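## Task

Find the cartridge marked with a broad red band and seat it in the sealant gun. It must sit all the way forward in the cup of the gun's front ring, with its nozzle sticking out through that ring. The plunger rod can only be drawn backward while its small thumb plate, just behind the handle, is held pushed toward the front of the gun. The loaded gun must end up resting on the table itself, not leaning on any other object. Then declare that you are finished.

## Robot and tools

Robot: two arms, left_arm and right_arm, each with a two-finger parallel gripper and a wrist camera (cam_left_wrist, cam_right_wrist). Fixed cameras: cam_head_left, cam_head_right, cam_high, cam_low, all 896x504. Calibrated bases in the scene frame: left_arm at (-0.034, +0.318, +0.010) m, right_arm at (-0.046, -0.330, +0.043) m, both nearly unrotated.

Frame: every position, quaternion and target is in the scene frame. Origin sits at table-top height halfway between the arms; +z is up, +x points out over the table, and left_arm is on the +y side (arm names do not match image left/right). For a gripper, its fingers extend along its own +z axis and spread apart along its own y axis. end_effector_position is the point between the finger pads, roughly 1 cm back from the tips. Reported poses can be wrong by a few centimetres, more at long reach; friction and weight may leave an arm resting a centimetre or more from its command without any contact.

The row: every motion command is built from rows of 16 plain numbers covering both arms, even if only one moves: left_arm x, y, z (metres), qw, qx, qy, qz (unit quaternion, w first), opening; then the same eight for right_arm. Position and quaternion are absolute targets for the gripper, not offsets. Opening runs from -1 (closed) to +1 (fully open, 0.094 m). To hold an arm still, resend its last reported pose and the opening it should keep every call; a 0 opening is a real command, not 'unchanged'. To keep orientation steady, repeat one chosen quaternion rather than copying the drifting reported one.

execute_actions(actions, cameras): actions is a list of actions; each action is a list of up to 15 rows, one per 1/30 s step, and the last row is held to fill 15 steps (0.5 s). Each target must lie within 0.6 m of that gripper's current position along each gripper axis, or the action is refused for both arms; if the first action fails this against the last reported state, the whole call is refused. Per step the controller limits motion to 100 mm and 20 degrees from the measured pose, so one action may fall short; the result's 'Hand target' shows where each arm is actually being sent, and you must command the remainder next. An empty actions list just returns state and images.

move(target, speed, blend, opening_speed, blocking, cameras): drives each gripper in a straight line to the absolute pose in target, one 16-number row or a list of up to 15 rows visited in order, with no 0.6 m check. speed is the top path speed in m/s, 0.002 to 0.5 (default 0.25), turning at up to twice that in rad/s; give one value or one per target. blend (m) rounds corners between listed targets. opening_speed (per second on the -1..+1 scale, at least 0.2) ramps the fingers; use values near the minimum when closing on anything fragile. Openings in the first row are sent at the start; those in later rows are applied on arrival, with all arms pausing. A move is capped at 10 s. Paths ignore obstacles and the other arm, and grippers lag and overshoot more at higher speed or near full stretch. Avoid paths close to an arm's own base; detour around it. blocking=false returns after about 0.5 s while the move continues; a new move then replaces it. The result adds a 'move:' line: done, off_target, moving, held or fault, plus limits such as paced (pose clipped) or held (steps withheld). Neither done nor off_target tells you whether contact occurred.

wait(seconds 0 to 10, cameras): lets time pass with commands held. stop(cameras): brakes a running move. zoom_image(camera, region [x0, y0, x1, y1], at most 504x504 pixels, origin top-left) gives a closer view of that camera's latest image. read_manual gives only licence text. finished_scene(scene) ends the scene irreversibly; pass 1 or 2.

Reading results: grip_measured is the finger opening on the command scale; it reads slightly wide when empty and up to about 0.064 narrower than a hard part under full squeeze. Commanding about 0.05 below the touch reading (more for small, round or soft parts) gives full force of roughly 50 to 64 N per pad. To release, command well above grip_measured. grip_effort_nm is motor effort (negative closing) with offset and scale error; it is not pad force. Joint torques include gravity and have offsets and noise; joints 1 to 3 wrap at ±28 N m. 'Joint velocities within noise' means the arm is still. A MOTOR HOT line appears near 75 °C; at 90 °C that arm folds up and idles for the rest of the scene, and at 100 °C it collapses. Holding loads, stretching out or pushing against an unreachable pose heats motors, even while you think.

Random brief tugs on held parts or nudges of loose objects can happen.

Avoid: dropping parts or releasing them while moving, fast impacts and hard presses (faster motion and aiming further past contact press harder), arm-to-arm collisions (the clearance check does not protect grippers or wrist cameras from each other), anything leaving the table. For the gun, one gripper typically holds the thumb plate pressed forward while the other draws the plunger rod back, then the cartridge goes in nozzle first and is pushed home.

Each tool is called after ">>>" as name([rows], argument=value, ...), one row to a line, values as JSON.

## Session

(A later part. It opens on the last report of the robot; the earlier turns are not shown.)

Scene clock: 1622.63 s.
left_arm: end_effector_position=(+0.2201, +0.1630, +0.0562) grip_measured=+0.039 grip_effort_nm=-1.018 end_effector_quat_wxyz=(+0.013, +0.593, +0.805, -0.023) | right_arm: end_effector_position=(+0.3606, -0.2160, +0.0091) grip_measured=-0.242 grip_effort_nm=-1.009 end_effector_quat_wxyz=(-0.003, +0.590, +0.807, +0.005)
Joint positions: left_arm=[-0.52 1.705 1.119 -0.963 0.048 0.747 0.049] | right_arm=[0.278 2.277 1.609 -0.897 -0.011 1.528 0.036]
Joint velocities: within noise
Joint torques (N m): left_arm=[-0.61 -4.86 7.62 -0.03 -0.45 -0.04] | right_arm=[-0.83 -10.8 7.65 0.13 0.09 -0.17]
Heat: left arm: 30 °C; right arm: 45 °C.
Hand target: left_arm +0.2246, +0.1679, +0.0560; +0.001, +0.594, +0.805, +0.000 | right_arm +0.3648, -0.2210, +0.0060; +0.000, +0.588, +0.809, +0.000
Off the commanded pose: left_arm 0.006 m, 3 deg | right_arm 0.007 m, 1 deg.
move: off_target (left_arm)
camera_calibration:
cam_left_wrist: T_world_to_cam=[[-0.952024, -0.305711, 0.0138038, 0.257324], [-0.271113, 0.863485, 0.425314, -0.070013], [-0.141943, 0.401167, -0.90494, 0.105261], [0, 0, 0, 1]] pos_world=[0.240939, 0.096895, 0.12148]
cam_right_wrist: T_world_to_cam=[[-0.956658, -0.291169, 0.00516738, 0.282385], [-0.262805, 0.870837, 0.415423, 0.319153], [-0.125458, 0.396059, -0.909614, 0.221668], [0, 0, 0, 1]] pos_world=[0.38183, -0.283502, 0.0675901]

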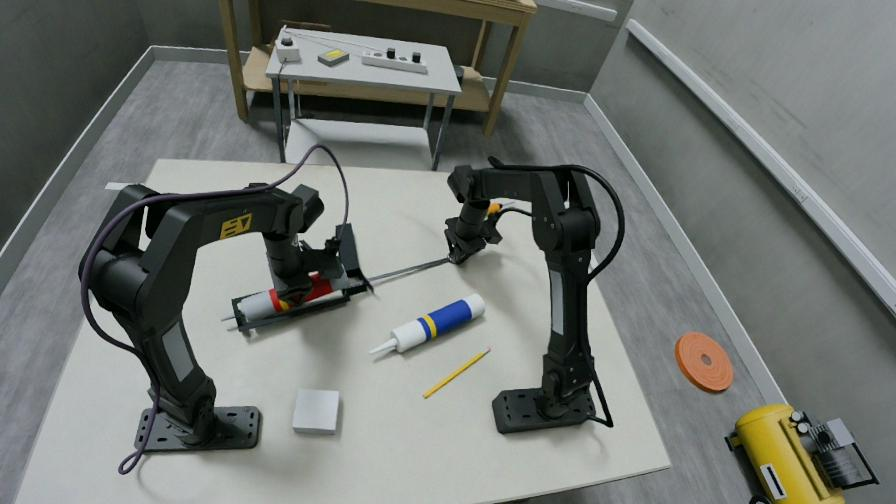

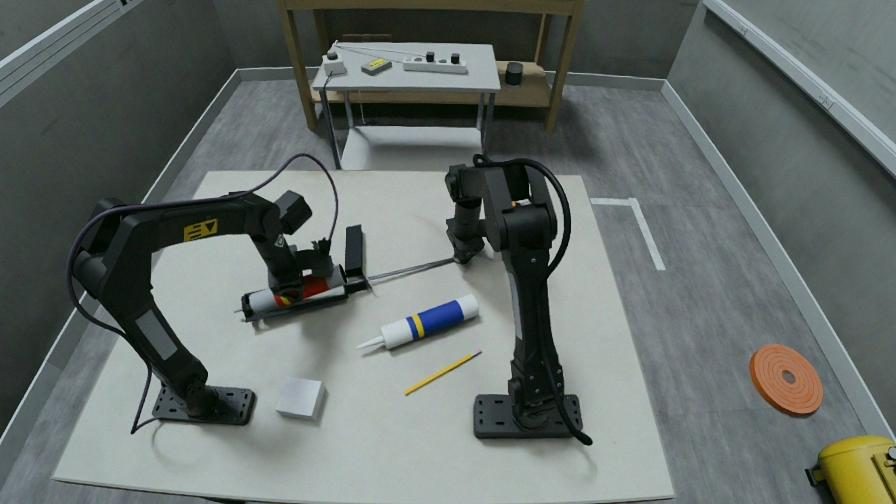

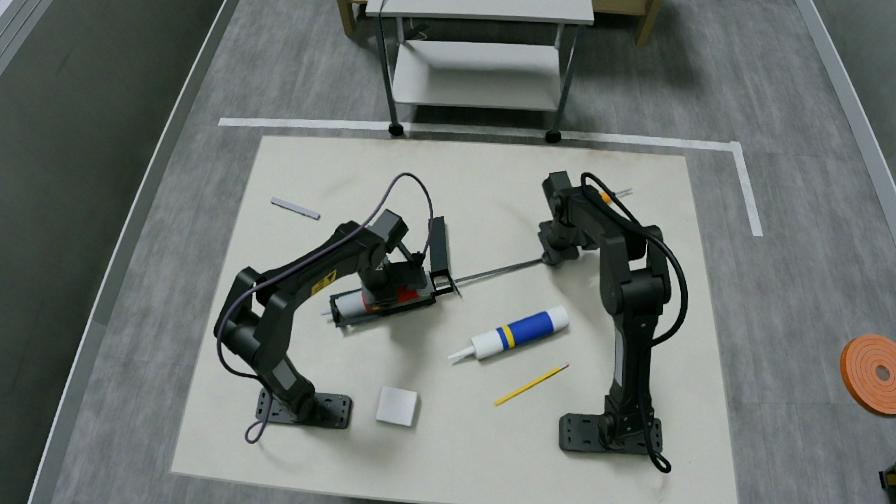

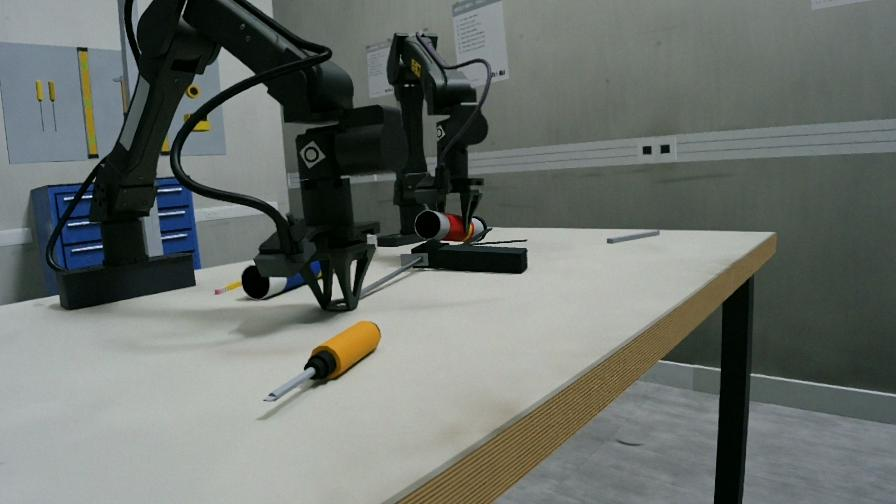

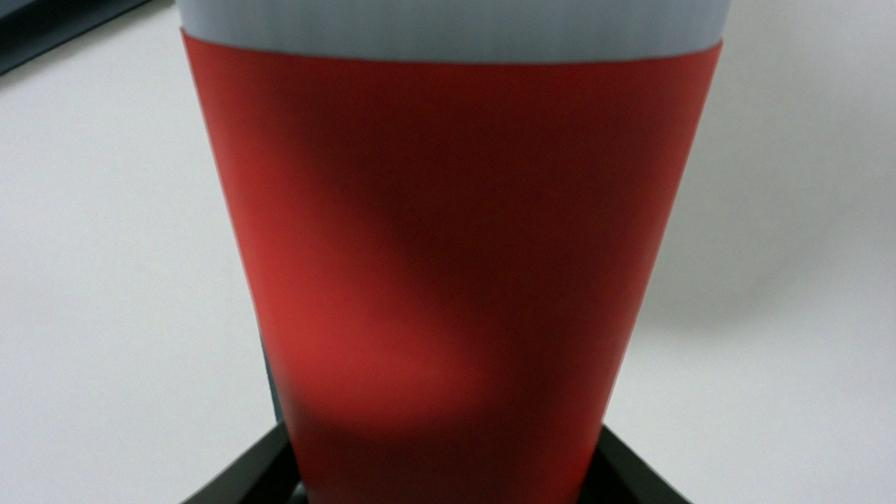

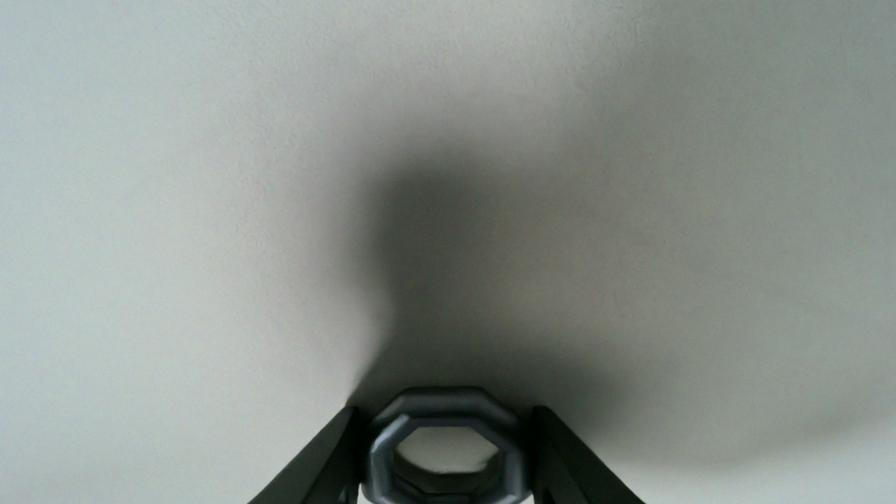

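>>> move([
  [0.223,0.166,0.072,0.014,0.5945,0.8035,-0.0104,-0.2,0.365,-0.221,0.006,0,0.5878,0.8090,0,-0.6],
  [0.220,0.177,0.070,0.014,0.5945,0.8035,-0.0104,-0.2,0.365,-0.221,0.006,0,0.5878,0.8090,0,-0.6],
], speed=0.04)

>>> zoom_image(camera="cam_high", region=[320, 285, 370, 335])

>>> zoom_image(camera="cam_head_right", region=[225, 280, 275, 330])

>>> zoom_image(camera="cam_head_left", region=[220, 285, 270, 335])

>>> zoom_image(camera="cam_head_right", region=[320, 250, 380, 310])

>>> zoom_image(camera="cam_low", region=[400, 200, 500, 280])

Scene clock: 1701.33 s.
left_arm: end_effector_position=(+0.2197, +0.1674, +0.0576) grip_measured=+0.039 grip_effort_nm=-1.018 end_effector_quat_wxyz=(+0.007, +0.590, +0.807, -0.023) | right_arm: end_effector_position=(+0.3606, -0.2160, +0.0091) grip_measured=-0.242 grip_effort_nm=-1.009 end_effector_quat_wxyz=(-0.003, +0.590, +0.807, +0.005)
Joint positions: left_arm=[-0.508 1.705 1.125 -0.981 0.048 0.753 0.049] | right_arm=[0.278 2.277 1.609 -0.897 -0.011 1.528 0.036]
Joint velocities: within noise
Joint torques (N m): left_arm=[0.9 -9.76 5.48 -0.11 -0.21 0.27] | right_arm=[-0.84 -10.81 7.65 0.12 0.08 -0.17]
Heat: left arm: 29 °C; right arm: 45 °C.
Hand target: left_arm +0.2193, +0.1759, +0.0692; +0.013, +0.596, +0.803, -0.011 | right_arm +0.3648, -0.2210, +0.0060; +0.000, +0.588, +0.809, +0.000
Off the commanded pose: left_arm 0.016 m, 2 deg | right_arm 0.007 m, 1 deg.
move: off_target (left_arm)
camera_calibration:
cam_left_wrist: T_world_to_cam=[[-0.949943, -0.31166, 0.0218158, 0.258411], [-0.271952, 0.859243, 0.433294, -0.0740362], [-0.153786, 0.405672, -0.900989, 0.106364], [0, 0, 0, 1]] pos_world=[0.241699, 0.101003, 0.122274]
cam_right_wrist: T_world_to_cam=[[-0.956658, -0.291169, 0.00516738, 0.282385], [-0.262805, 0.870837, 0.415423, 0.319153], [-0.125458, 0.396059, -0.909614, 0.221668], [0, 0, 0, 1]] pos_world=[0.38183, -0.283502, 0.0675901]

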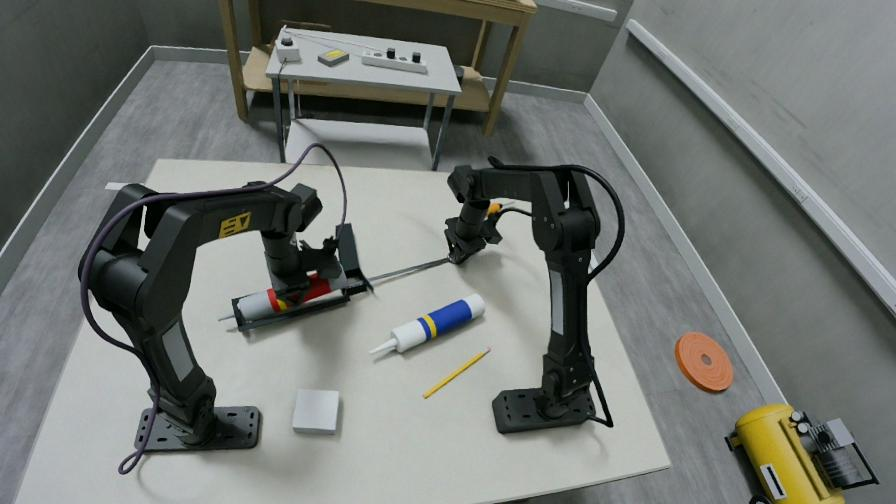

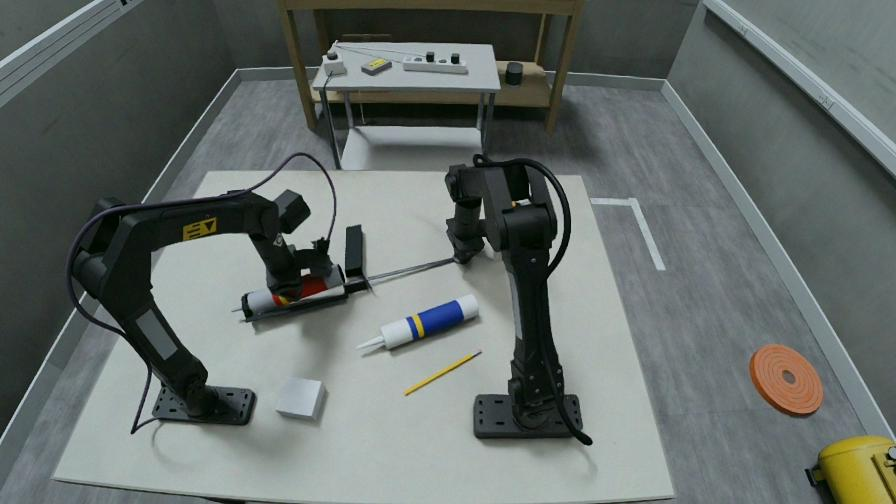

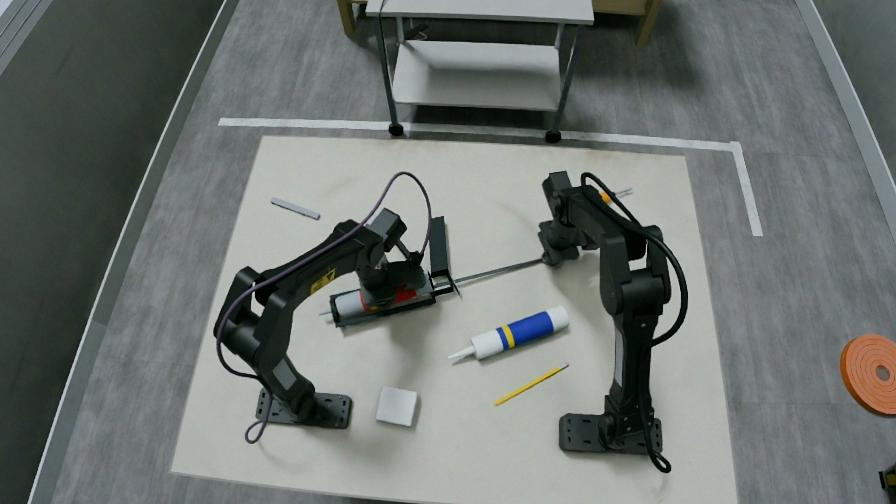

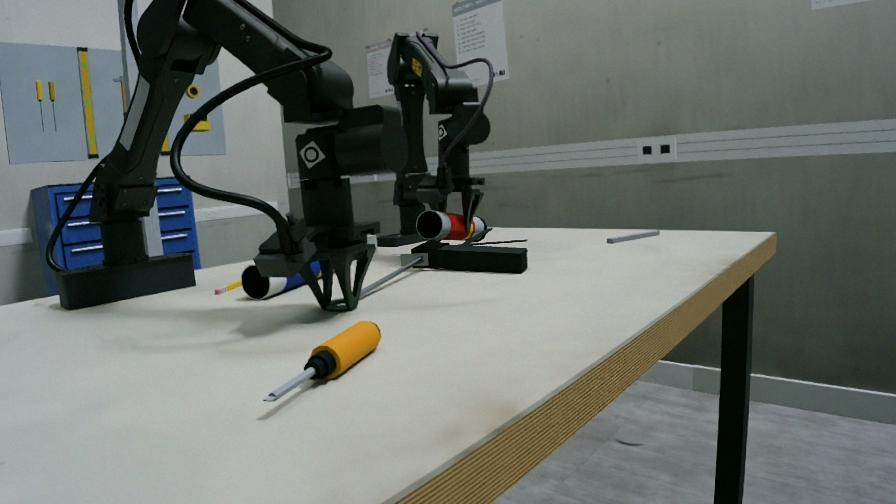

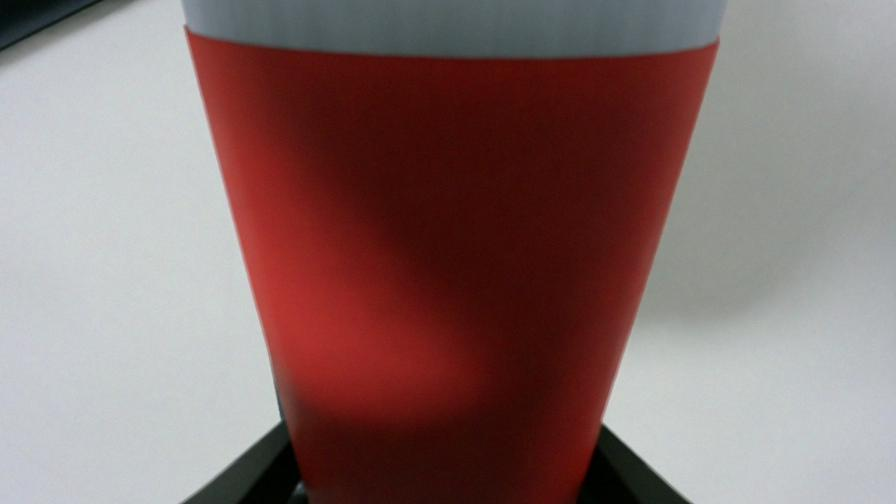

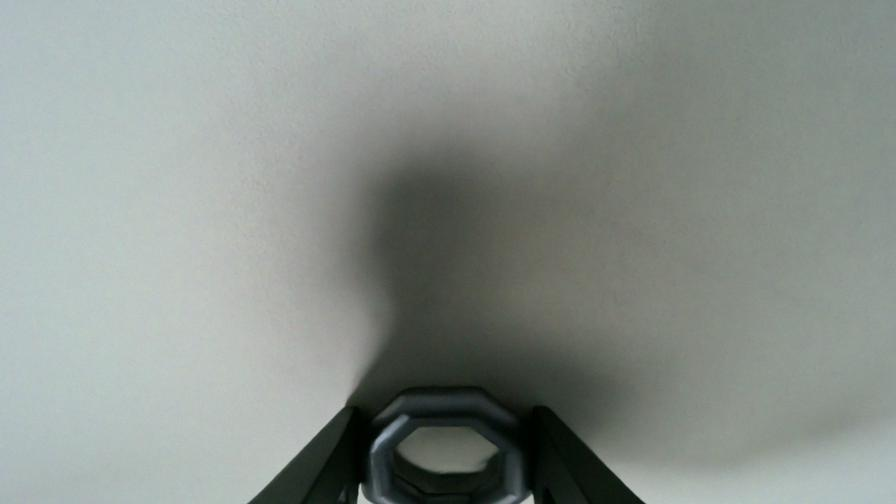

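Scaled by 10.080 from the camera's 896x504 image, which has a finer 1280x720 frame.

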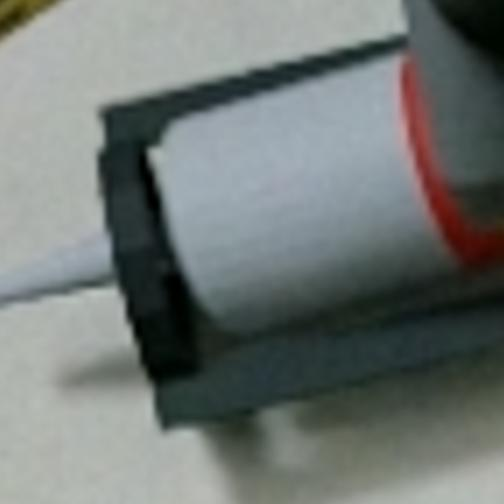

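Scaled by 10.080 from the camera's 896x504 image, which has a finer 1280x720 frame.

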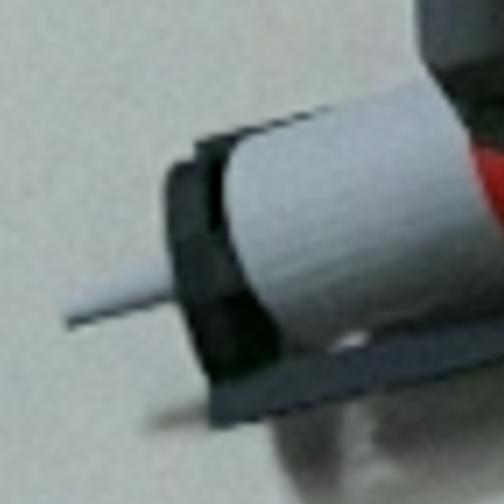

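Scaled by 10.080 from the camera's 896x504 image, which has a finer 1280x720 frame.

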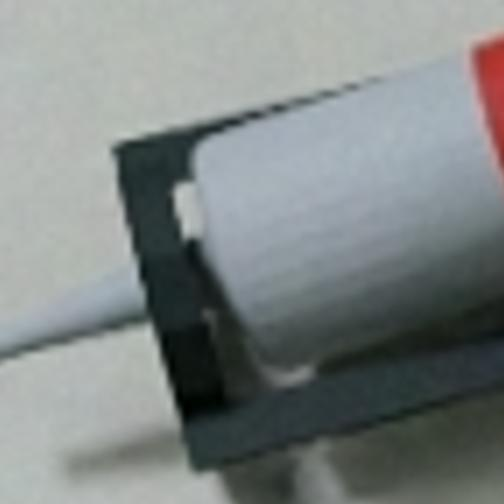

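Scaled by 8.400 from the camera's 896x504 image, which has a finer 1280x720 frame.

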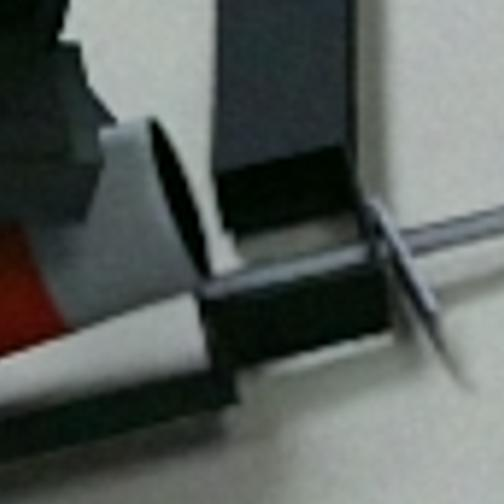

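Scaled by 5.040 from the camera's 896x504 image, which has a finer 1280x720 frame.

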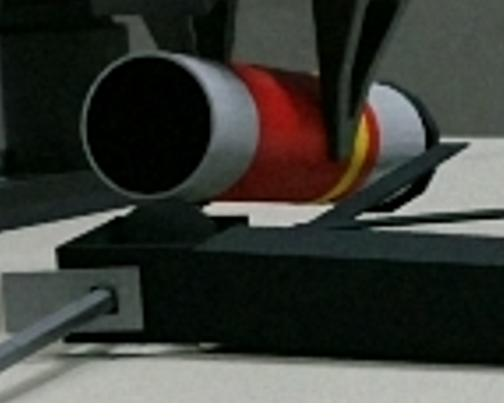

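>>> move([
  [0.218,0.184,0.070,0.014,0.5945,0.8035,-0.0104,-0.2,0.365,-0.221,0.006,0,0.5878,0.8090,0,-0.6],
], speed=0.04)

>>> zoom_image(camera="cam_high", region=[320, 285, 370, 335])

>>> zoom_image(camera="cam_head_right", region=[225, 280, 275, 330])

>>> zoom_image(camera="cam_head_left", region=[220, 285, 270, 335])

>>> zoom_image(camera="cam_head_right", region=[320, 250, 380, 310])

>>> zoom_image(camera="cam_low", region=[400, 200, 500, 280])

Scene clock: 1721.57 s.
left_arm: end_effector_position=(+0.2196, +0.1722, +0.0577) grip_measured=+0.039 grip_effort_nm=-1.018 end_effector_quat_wxyz=(+0.010, +0.589, +0.808, -0.025) | right_arm: end_effector_position=(+0.3606, -0.2160, +0.0091) grip_measured=-0.242 grip_effort_nm=-1.004 end_effector_quat_wxyz=(-0.003, +0.590, +0.807, +0.005)
Joint positions: left_arm=[-0.491 1.693 1.111 -0.977 0.052 0.767 0.049] | right_arm=[0.278 2.277 1.609 -0.897 -0.011 1.528 0.036]
Joint velocities: within noise
Joint torques (N m): left_arm=[1.14 -9.92 5.29 -0.1 -0.22 0.32] | right_arm=[-0.84 -10.81 7.65 0.13 0.09 -0.17]
Heat: left arm: 31 °C; right arm: 45 °C.
Hand target: left_arm +0.2193, +0.1825, +0.0693; +0.017, +0.595, +0.804, -0.010 | right_arm +0.3648, -0.2210, +0.0060; +0.000, +0.588, +0.809, +0.000
Off the commanded pose: left_arm 0.017 m, 2 deg | right_arm 0.007 m, 1 deg.
move: off_target (left_arm)
camera_calibration:
cam_left_wrist: T_world_to_cam=[[-0.949018, -0.314418, 0.0225111, 0.259992], [-0.275061, 0.860874, 0.428062, -0.0775469], [-0.15397, 0.400047, -0.903469, 0.105631], [0, 0, 0, 1]] pos_world=[0.241671, 0.106247, 0.122777]
cam_right_wrist: T_world_to_cam=[[-0.956658, -0.291169, 0.00516738, 0.282385], [-0.262805, 0.870837, 0.415423, 0.319153], [-0.125458, 0.396059, -0.909614, 0.221668], [0, 0, 0, 1]] pos_world=[0.38183, -0.283502, 0.0675901]

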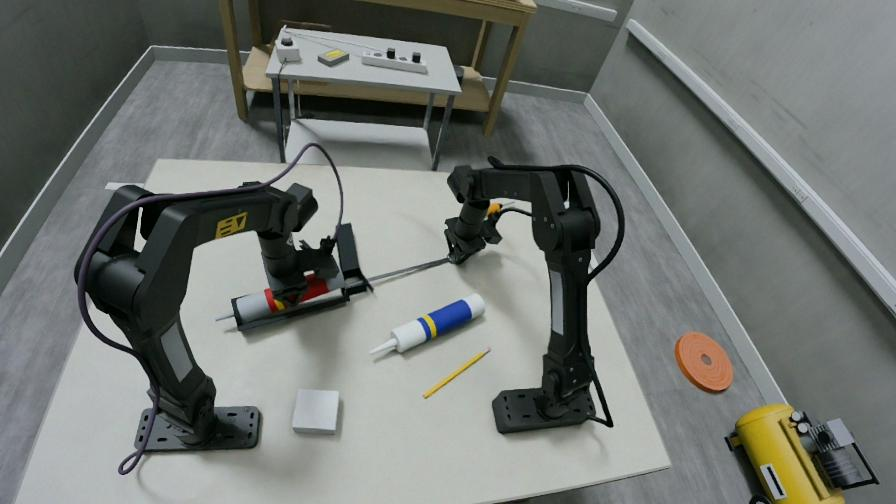

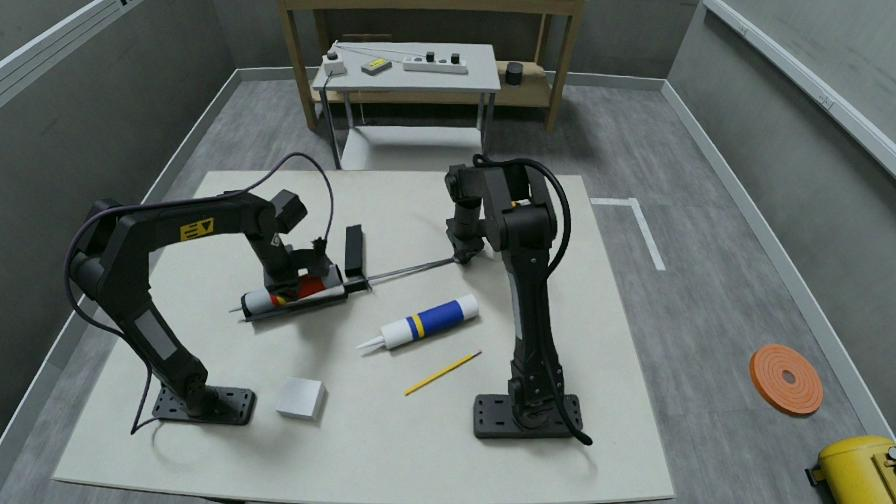

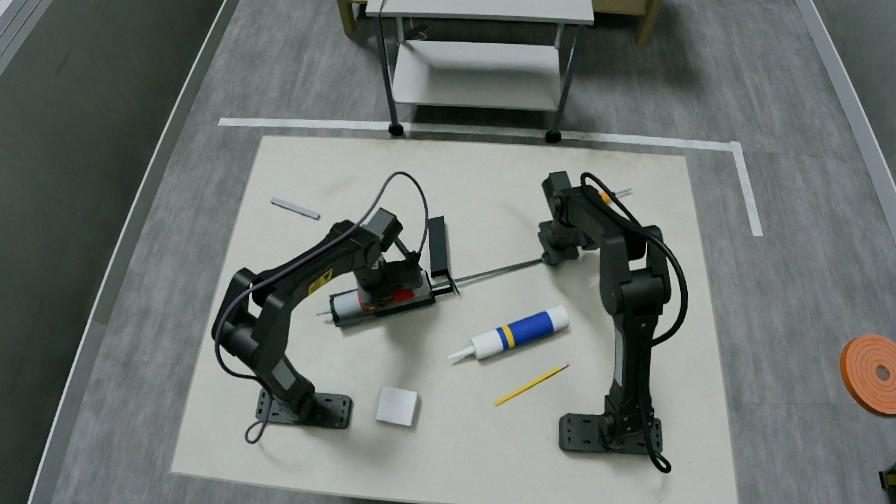

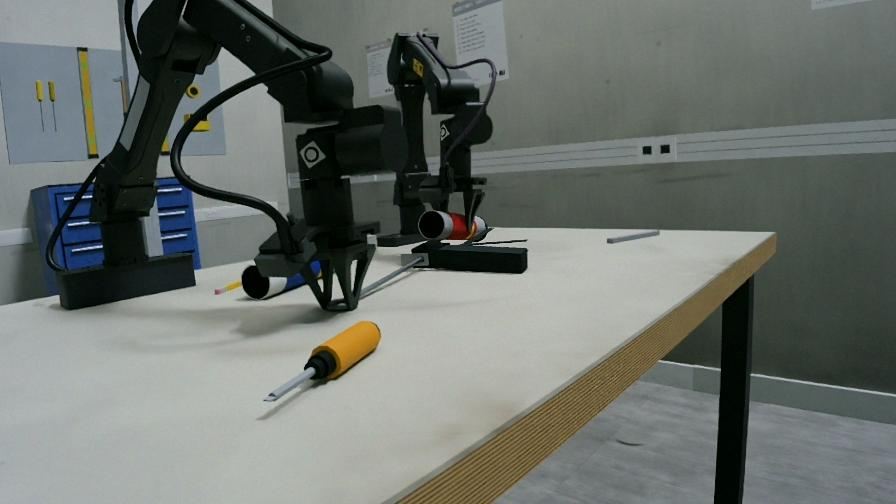

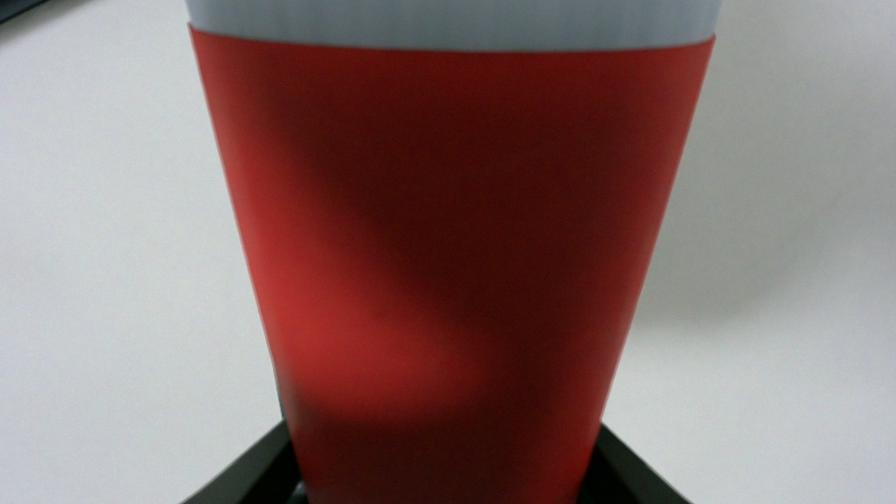

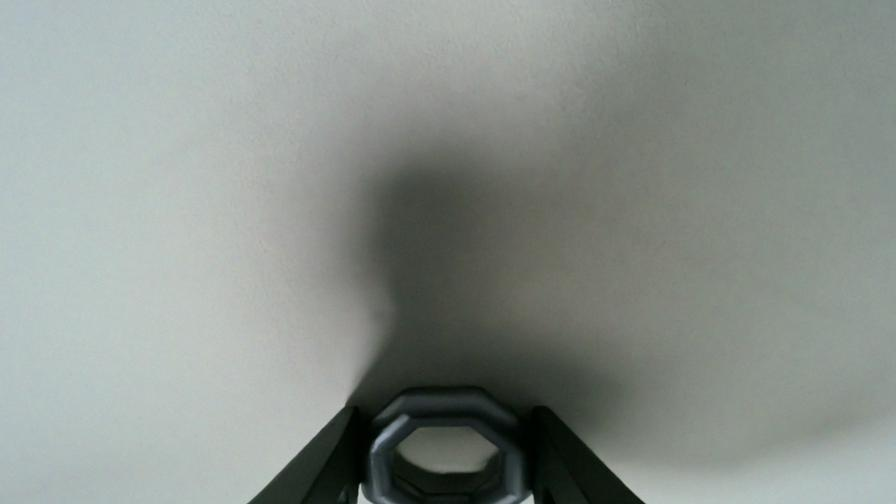

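Scaled by 10.080 from the camera's 896x504 image, which has a finer 1280x720 frame.

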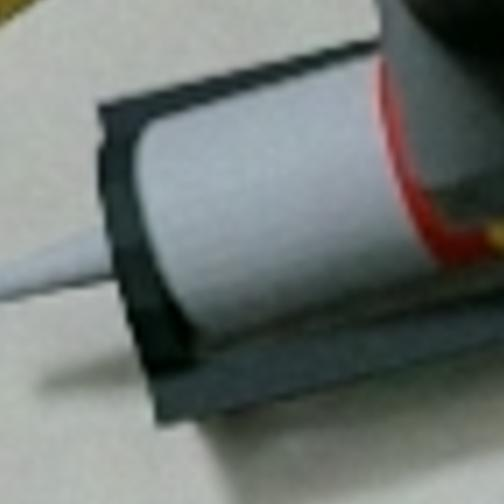

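Scaled by 10.080 from the camera's 896x504 image, which has a finer 1280x720 frame.

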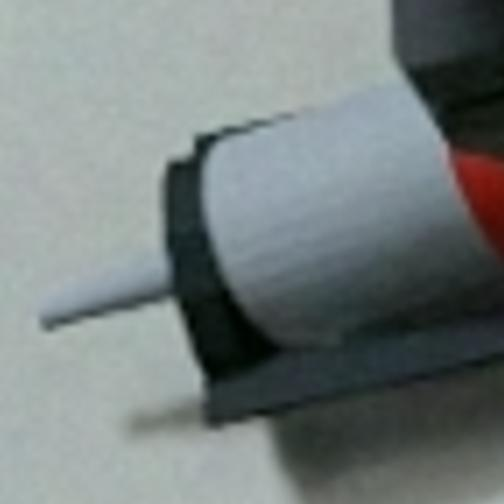

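Scaled by 10.080 from the camera's 896x504 image, which has a finer 1280x720 frame.

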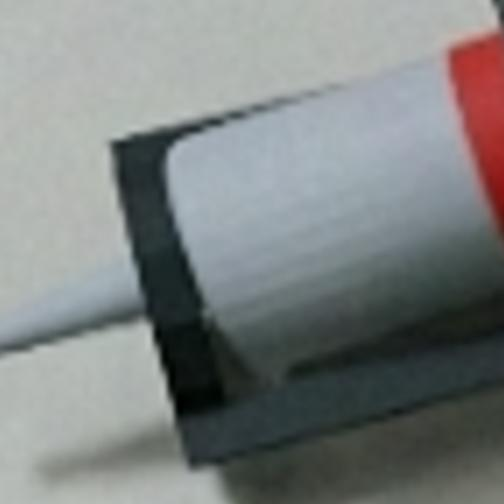

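Scaled by 8.400 from the camera's 896x504 image, which has a finer 1280x720 frame.

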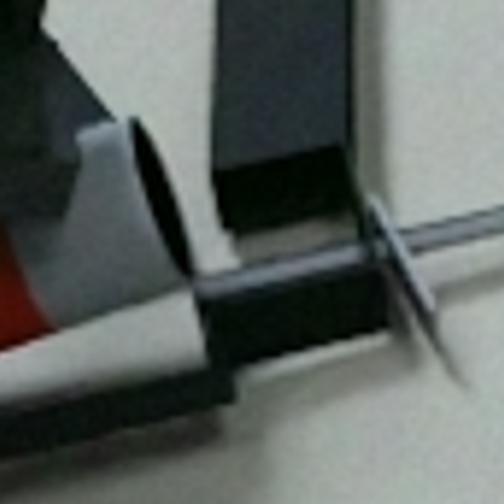

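Scaled by 5.040 from the camera's 896x504 image, which has a finer 1280x720 frame.

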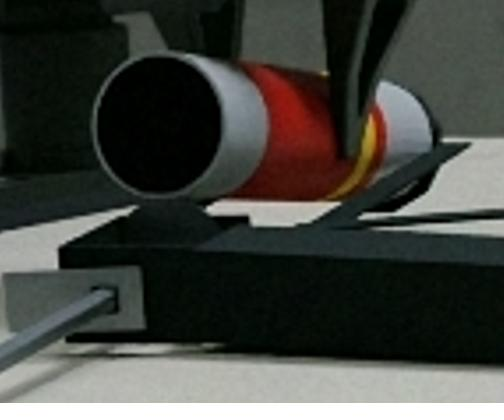

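>>> move([
  [0.220,0.183,0.055,0.007,0.5946,0.8038,-0.005,-0.2,0.365,-0.221,0.006,0,0.5878,0.8090,0,-0.6],
], speed=0.04)

>>> zoom_image(camera="cam_high", region=[320, 285, 370, 335])

>>> zoom_image(camera="cam_head_left", region=[220, 260, 380, 340])

>>> zoom_image(camera="cam_head_right", region=[320, 250, 380, 310])

>>> zoom_image(camera="cam_low", region=[400, 200, 500, 280])

Scene clock: 1734.30 s.
left_arm: end_effector_position=(+0.2137, +0.1787, +0.0507) grip_measured=+0.039 grip_effort_nm=-1.013 end_effector_quat_wxyz=(-0.003, +0.591, +0.806, -0.020) | right_arm: end_effector_position=(+0.3604, -0.2153, +0.0091) grip_measured=-0.242 grip_effort_nm=-1.009 end_effector_quat_wxyz=(-0.003, +0.589, +0.808, +0.005)
Joint positions: left_arm=[-0.49 1.693 1.082 -0.97 0.039 0.774 0.049] | right_arm=[0.28 2.277 1.609 -0.897 -0.011 1.528 0.036]
Joint velocities: within noise
Joint torques (N m): left_arm=[0.46 -7.17 5.61 0.14 -0.22 0.18] | right_arm=[-0.84 -10.81 7.65 0.13 0.09 -0.17]
Heat: left arm: 31 °C; right arm: 45 °C.
Hand target: left_arm +0.2190, +0.1833, +0.0551; +0.005, +0.595, +0.804, -0.005 | right_arm +0.3647, -0.2205, +0.0060; +0.000, +0.587, +0.809, +0.000
Off the commanded pose: left_arm 0.009 m, 2 deg | right_arm 0.008 m, 1 deg.
move: done
camera_calibration:
cam_left_wrist: T_world_to_cam=[[-0.950586, -0.309183, 0.0281358, 0.255683], [-0.26391, 0.852461, 0.451289, -0.0838037], [-0.163515, 0.421564, -0.891934, 0.0934195], [0, 0, 0, 1]] pos_world=[0.236208, 0.11111, 0.11395]
cam_right_wrist: T_world_to_cam=[[-0.95621, -0.292636, 0.00516738, 0.281922], [-0.26414, 0.870433, 0.415423, 0.318958], [-0.126065, 0.395866, -0.909614, 0.221577], [0, 0, 0, 1]] pos_world=[0.381759, -0.282846, 0.0675901]

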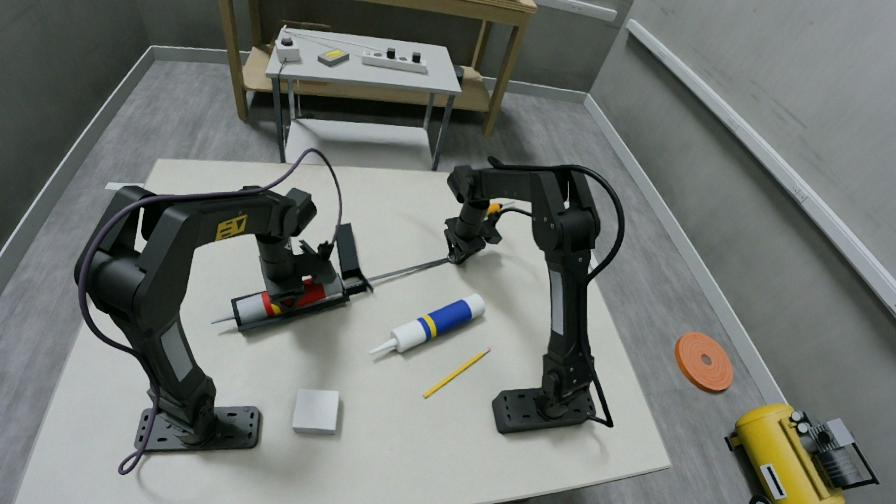

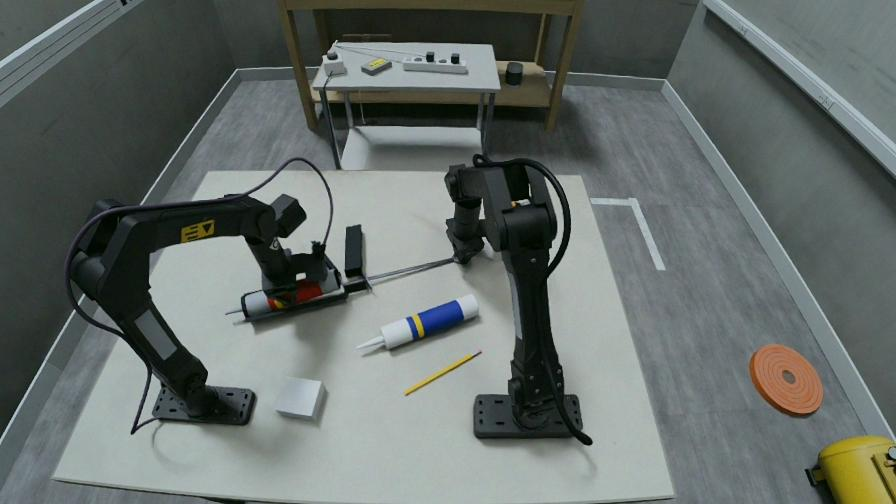

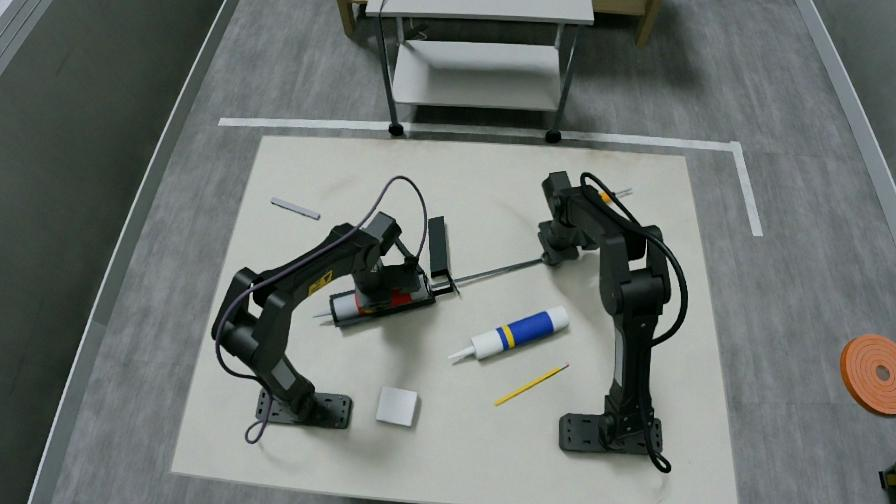

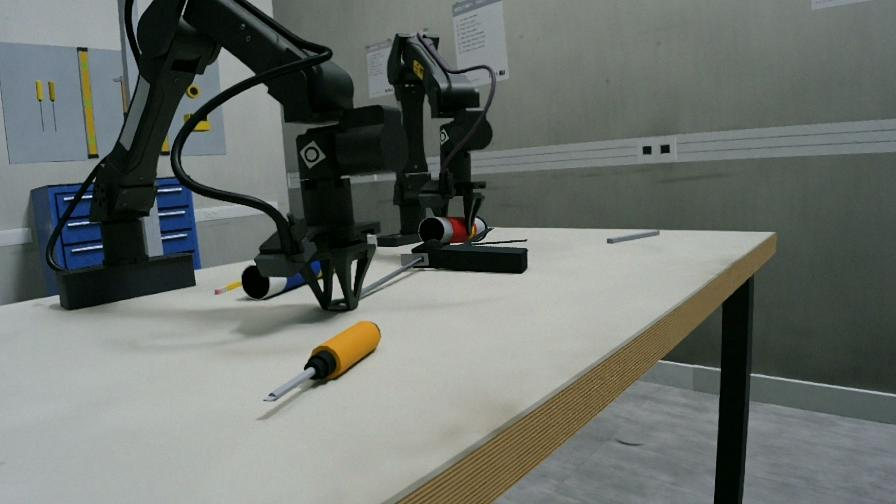

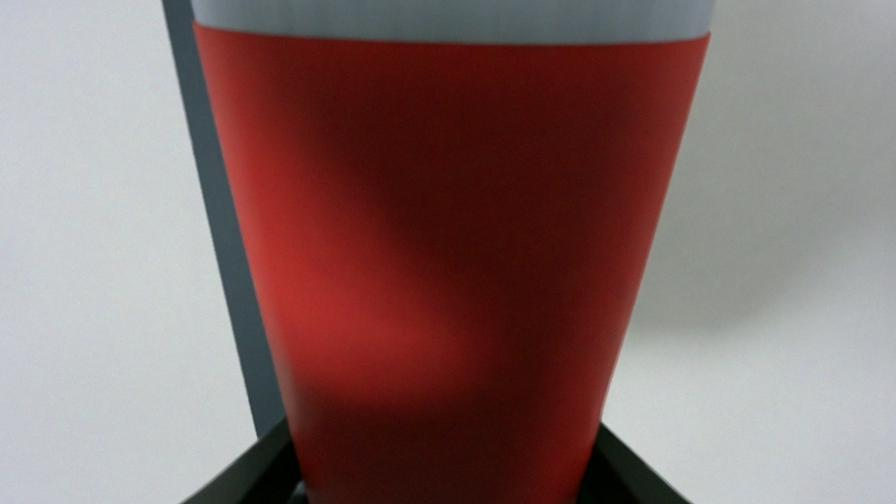

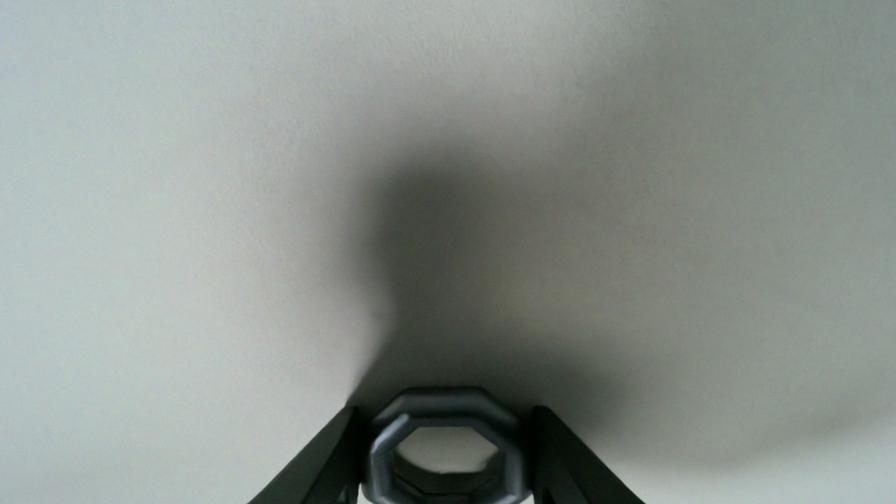

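Scaled by 10.080 from the camera's 896x504 image, which has a finer 1280x720 frame.

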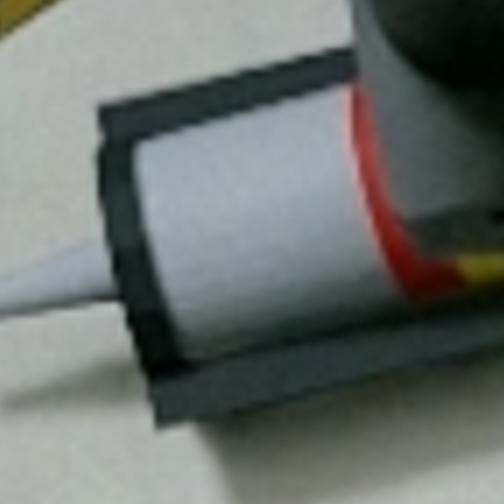

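Scaled by 3.150 from the camera's 896x504 image, which has a finer 1280x720 frame.

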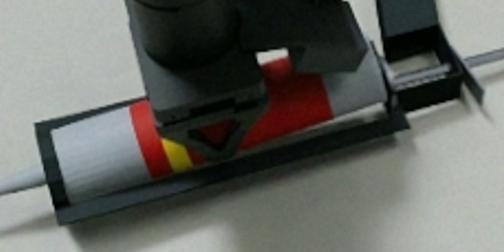

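Scaled by 8.400 from the camera's 896x504 image, which has a finer 1280x720 frame.

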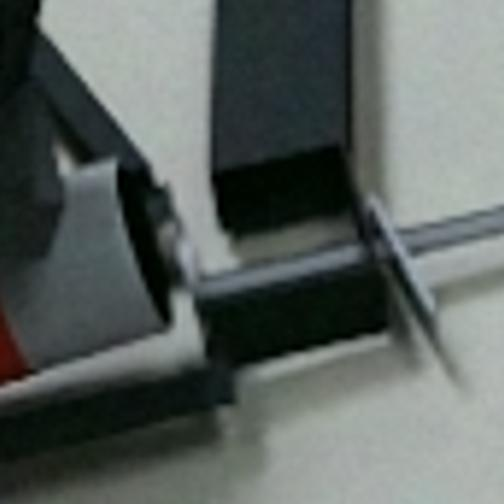

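Scaled by 5.040 from the camera's 896x504 image, which has a finer 1280x720 frame.

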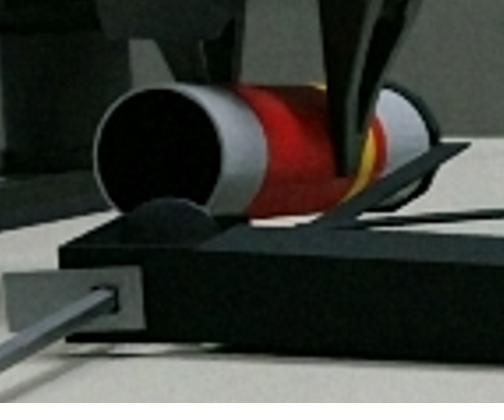

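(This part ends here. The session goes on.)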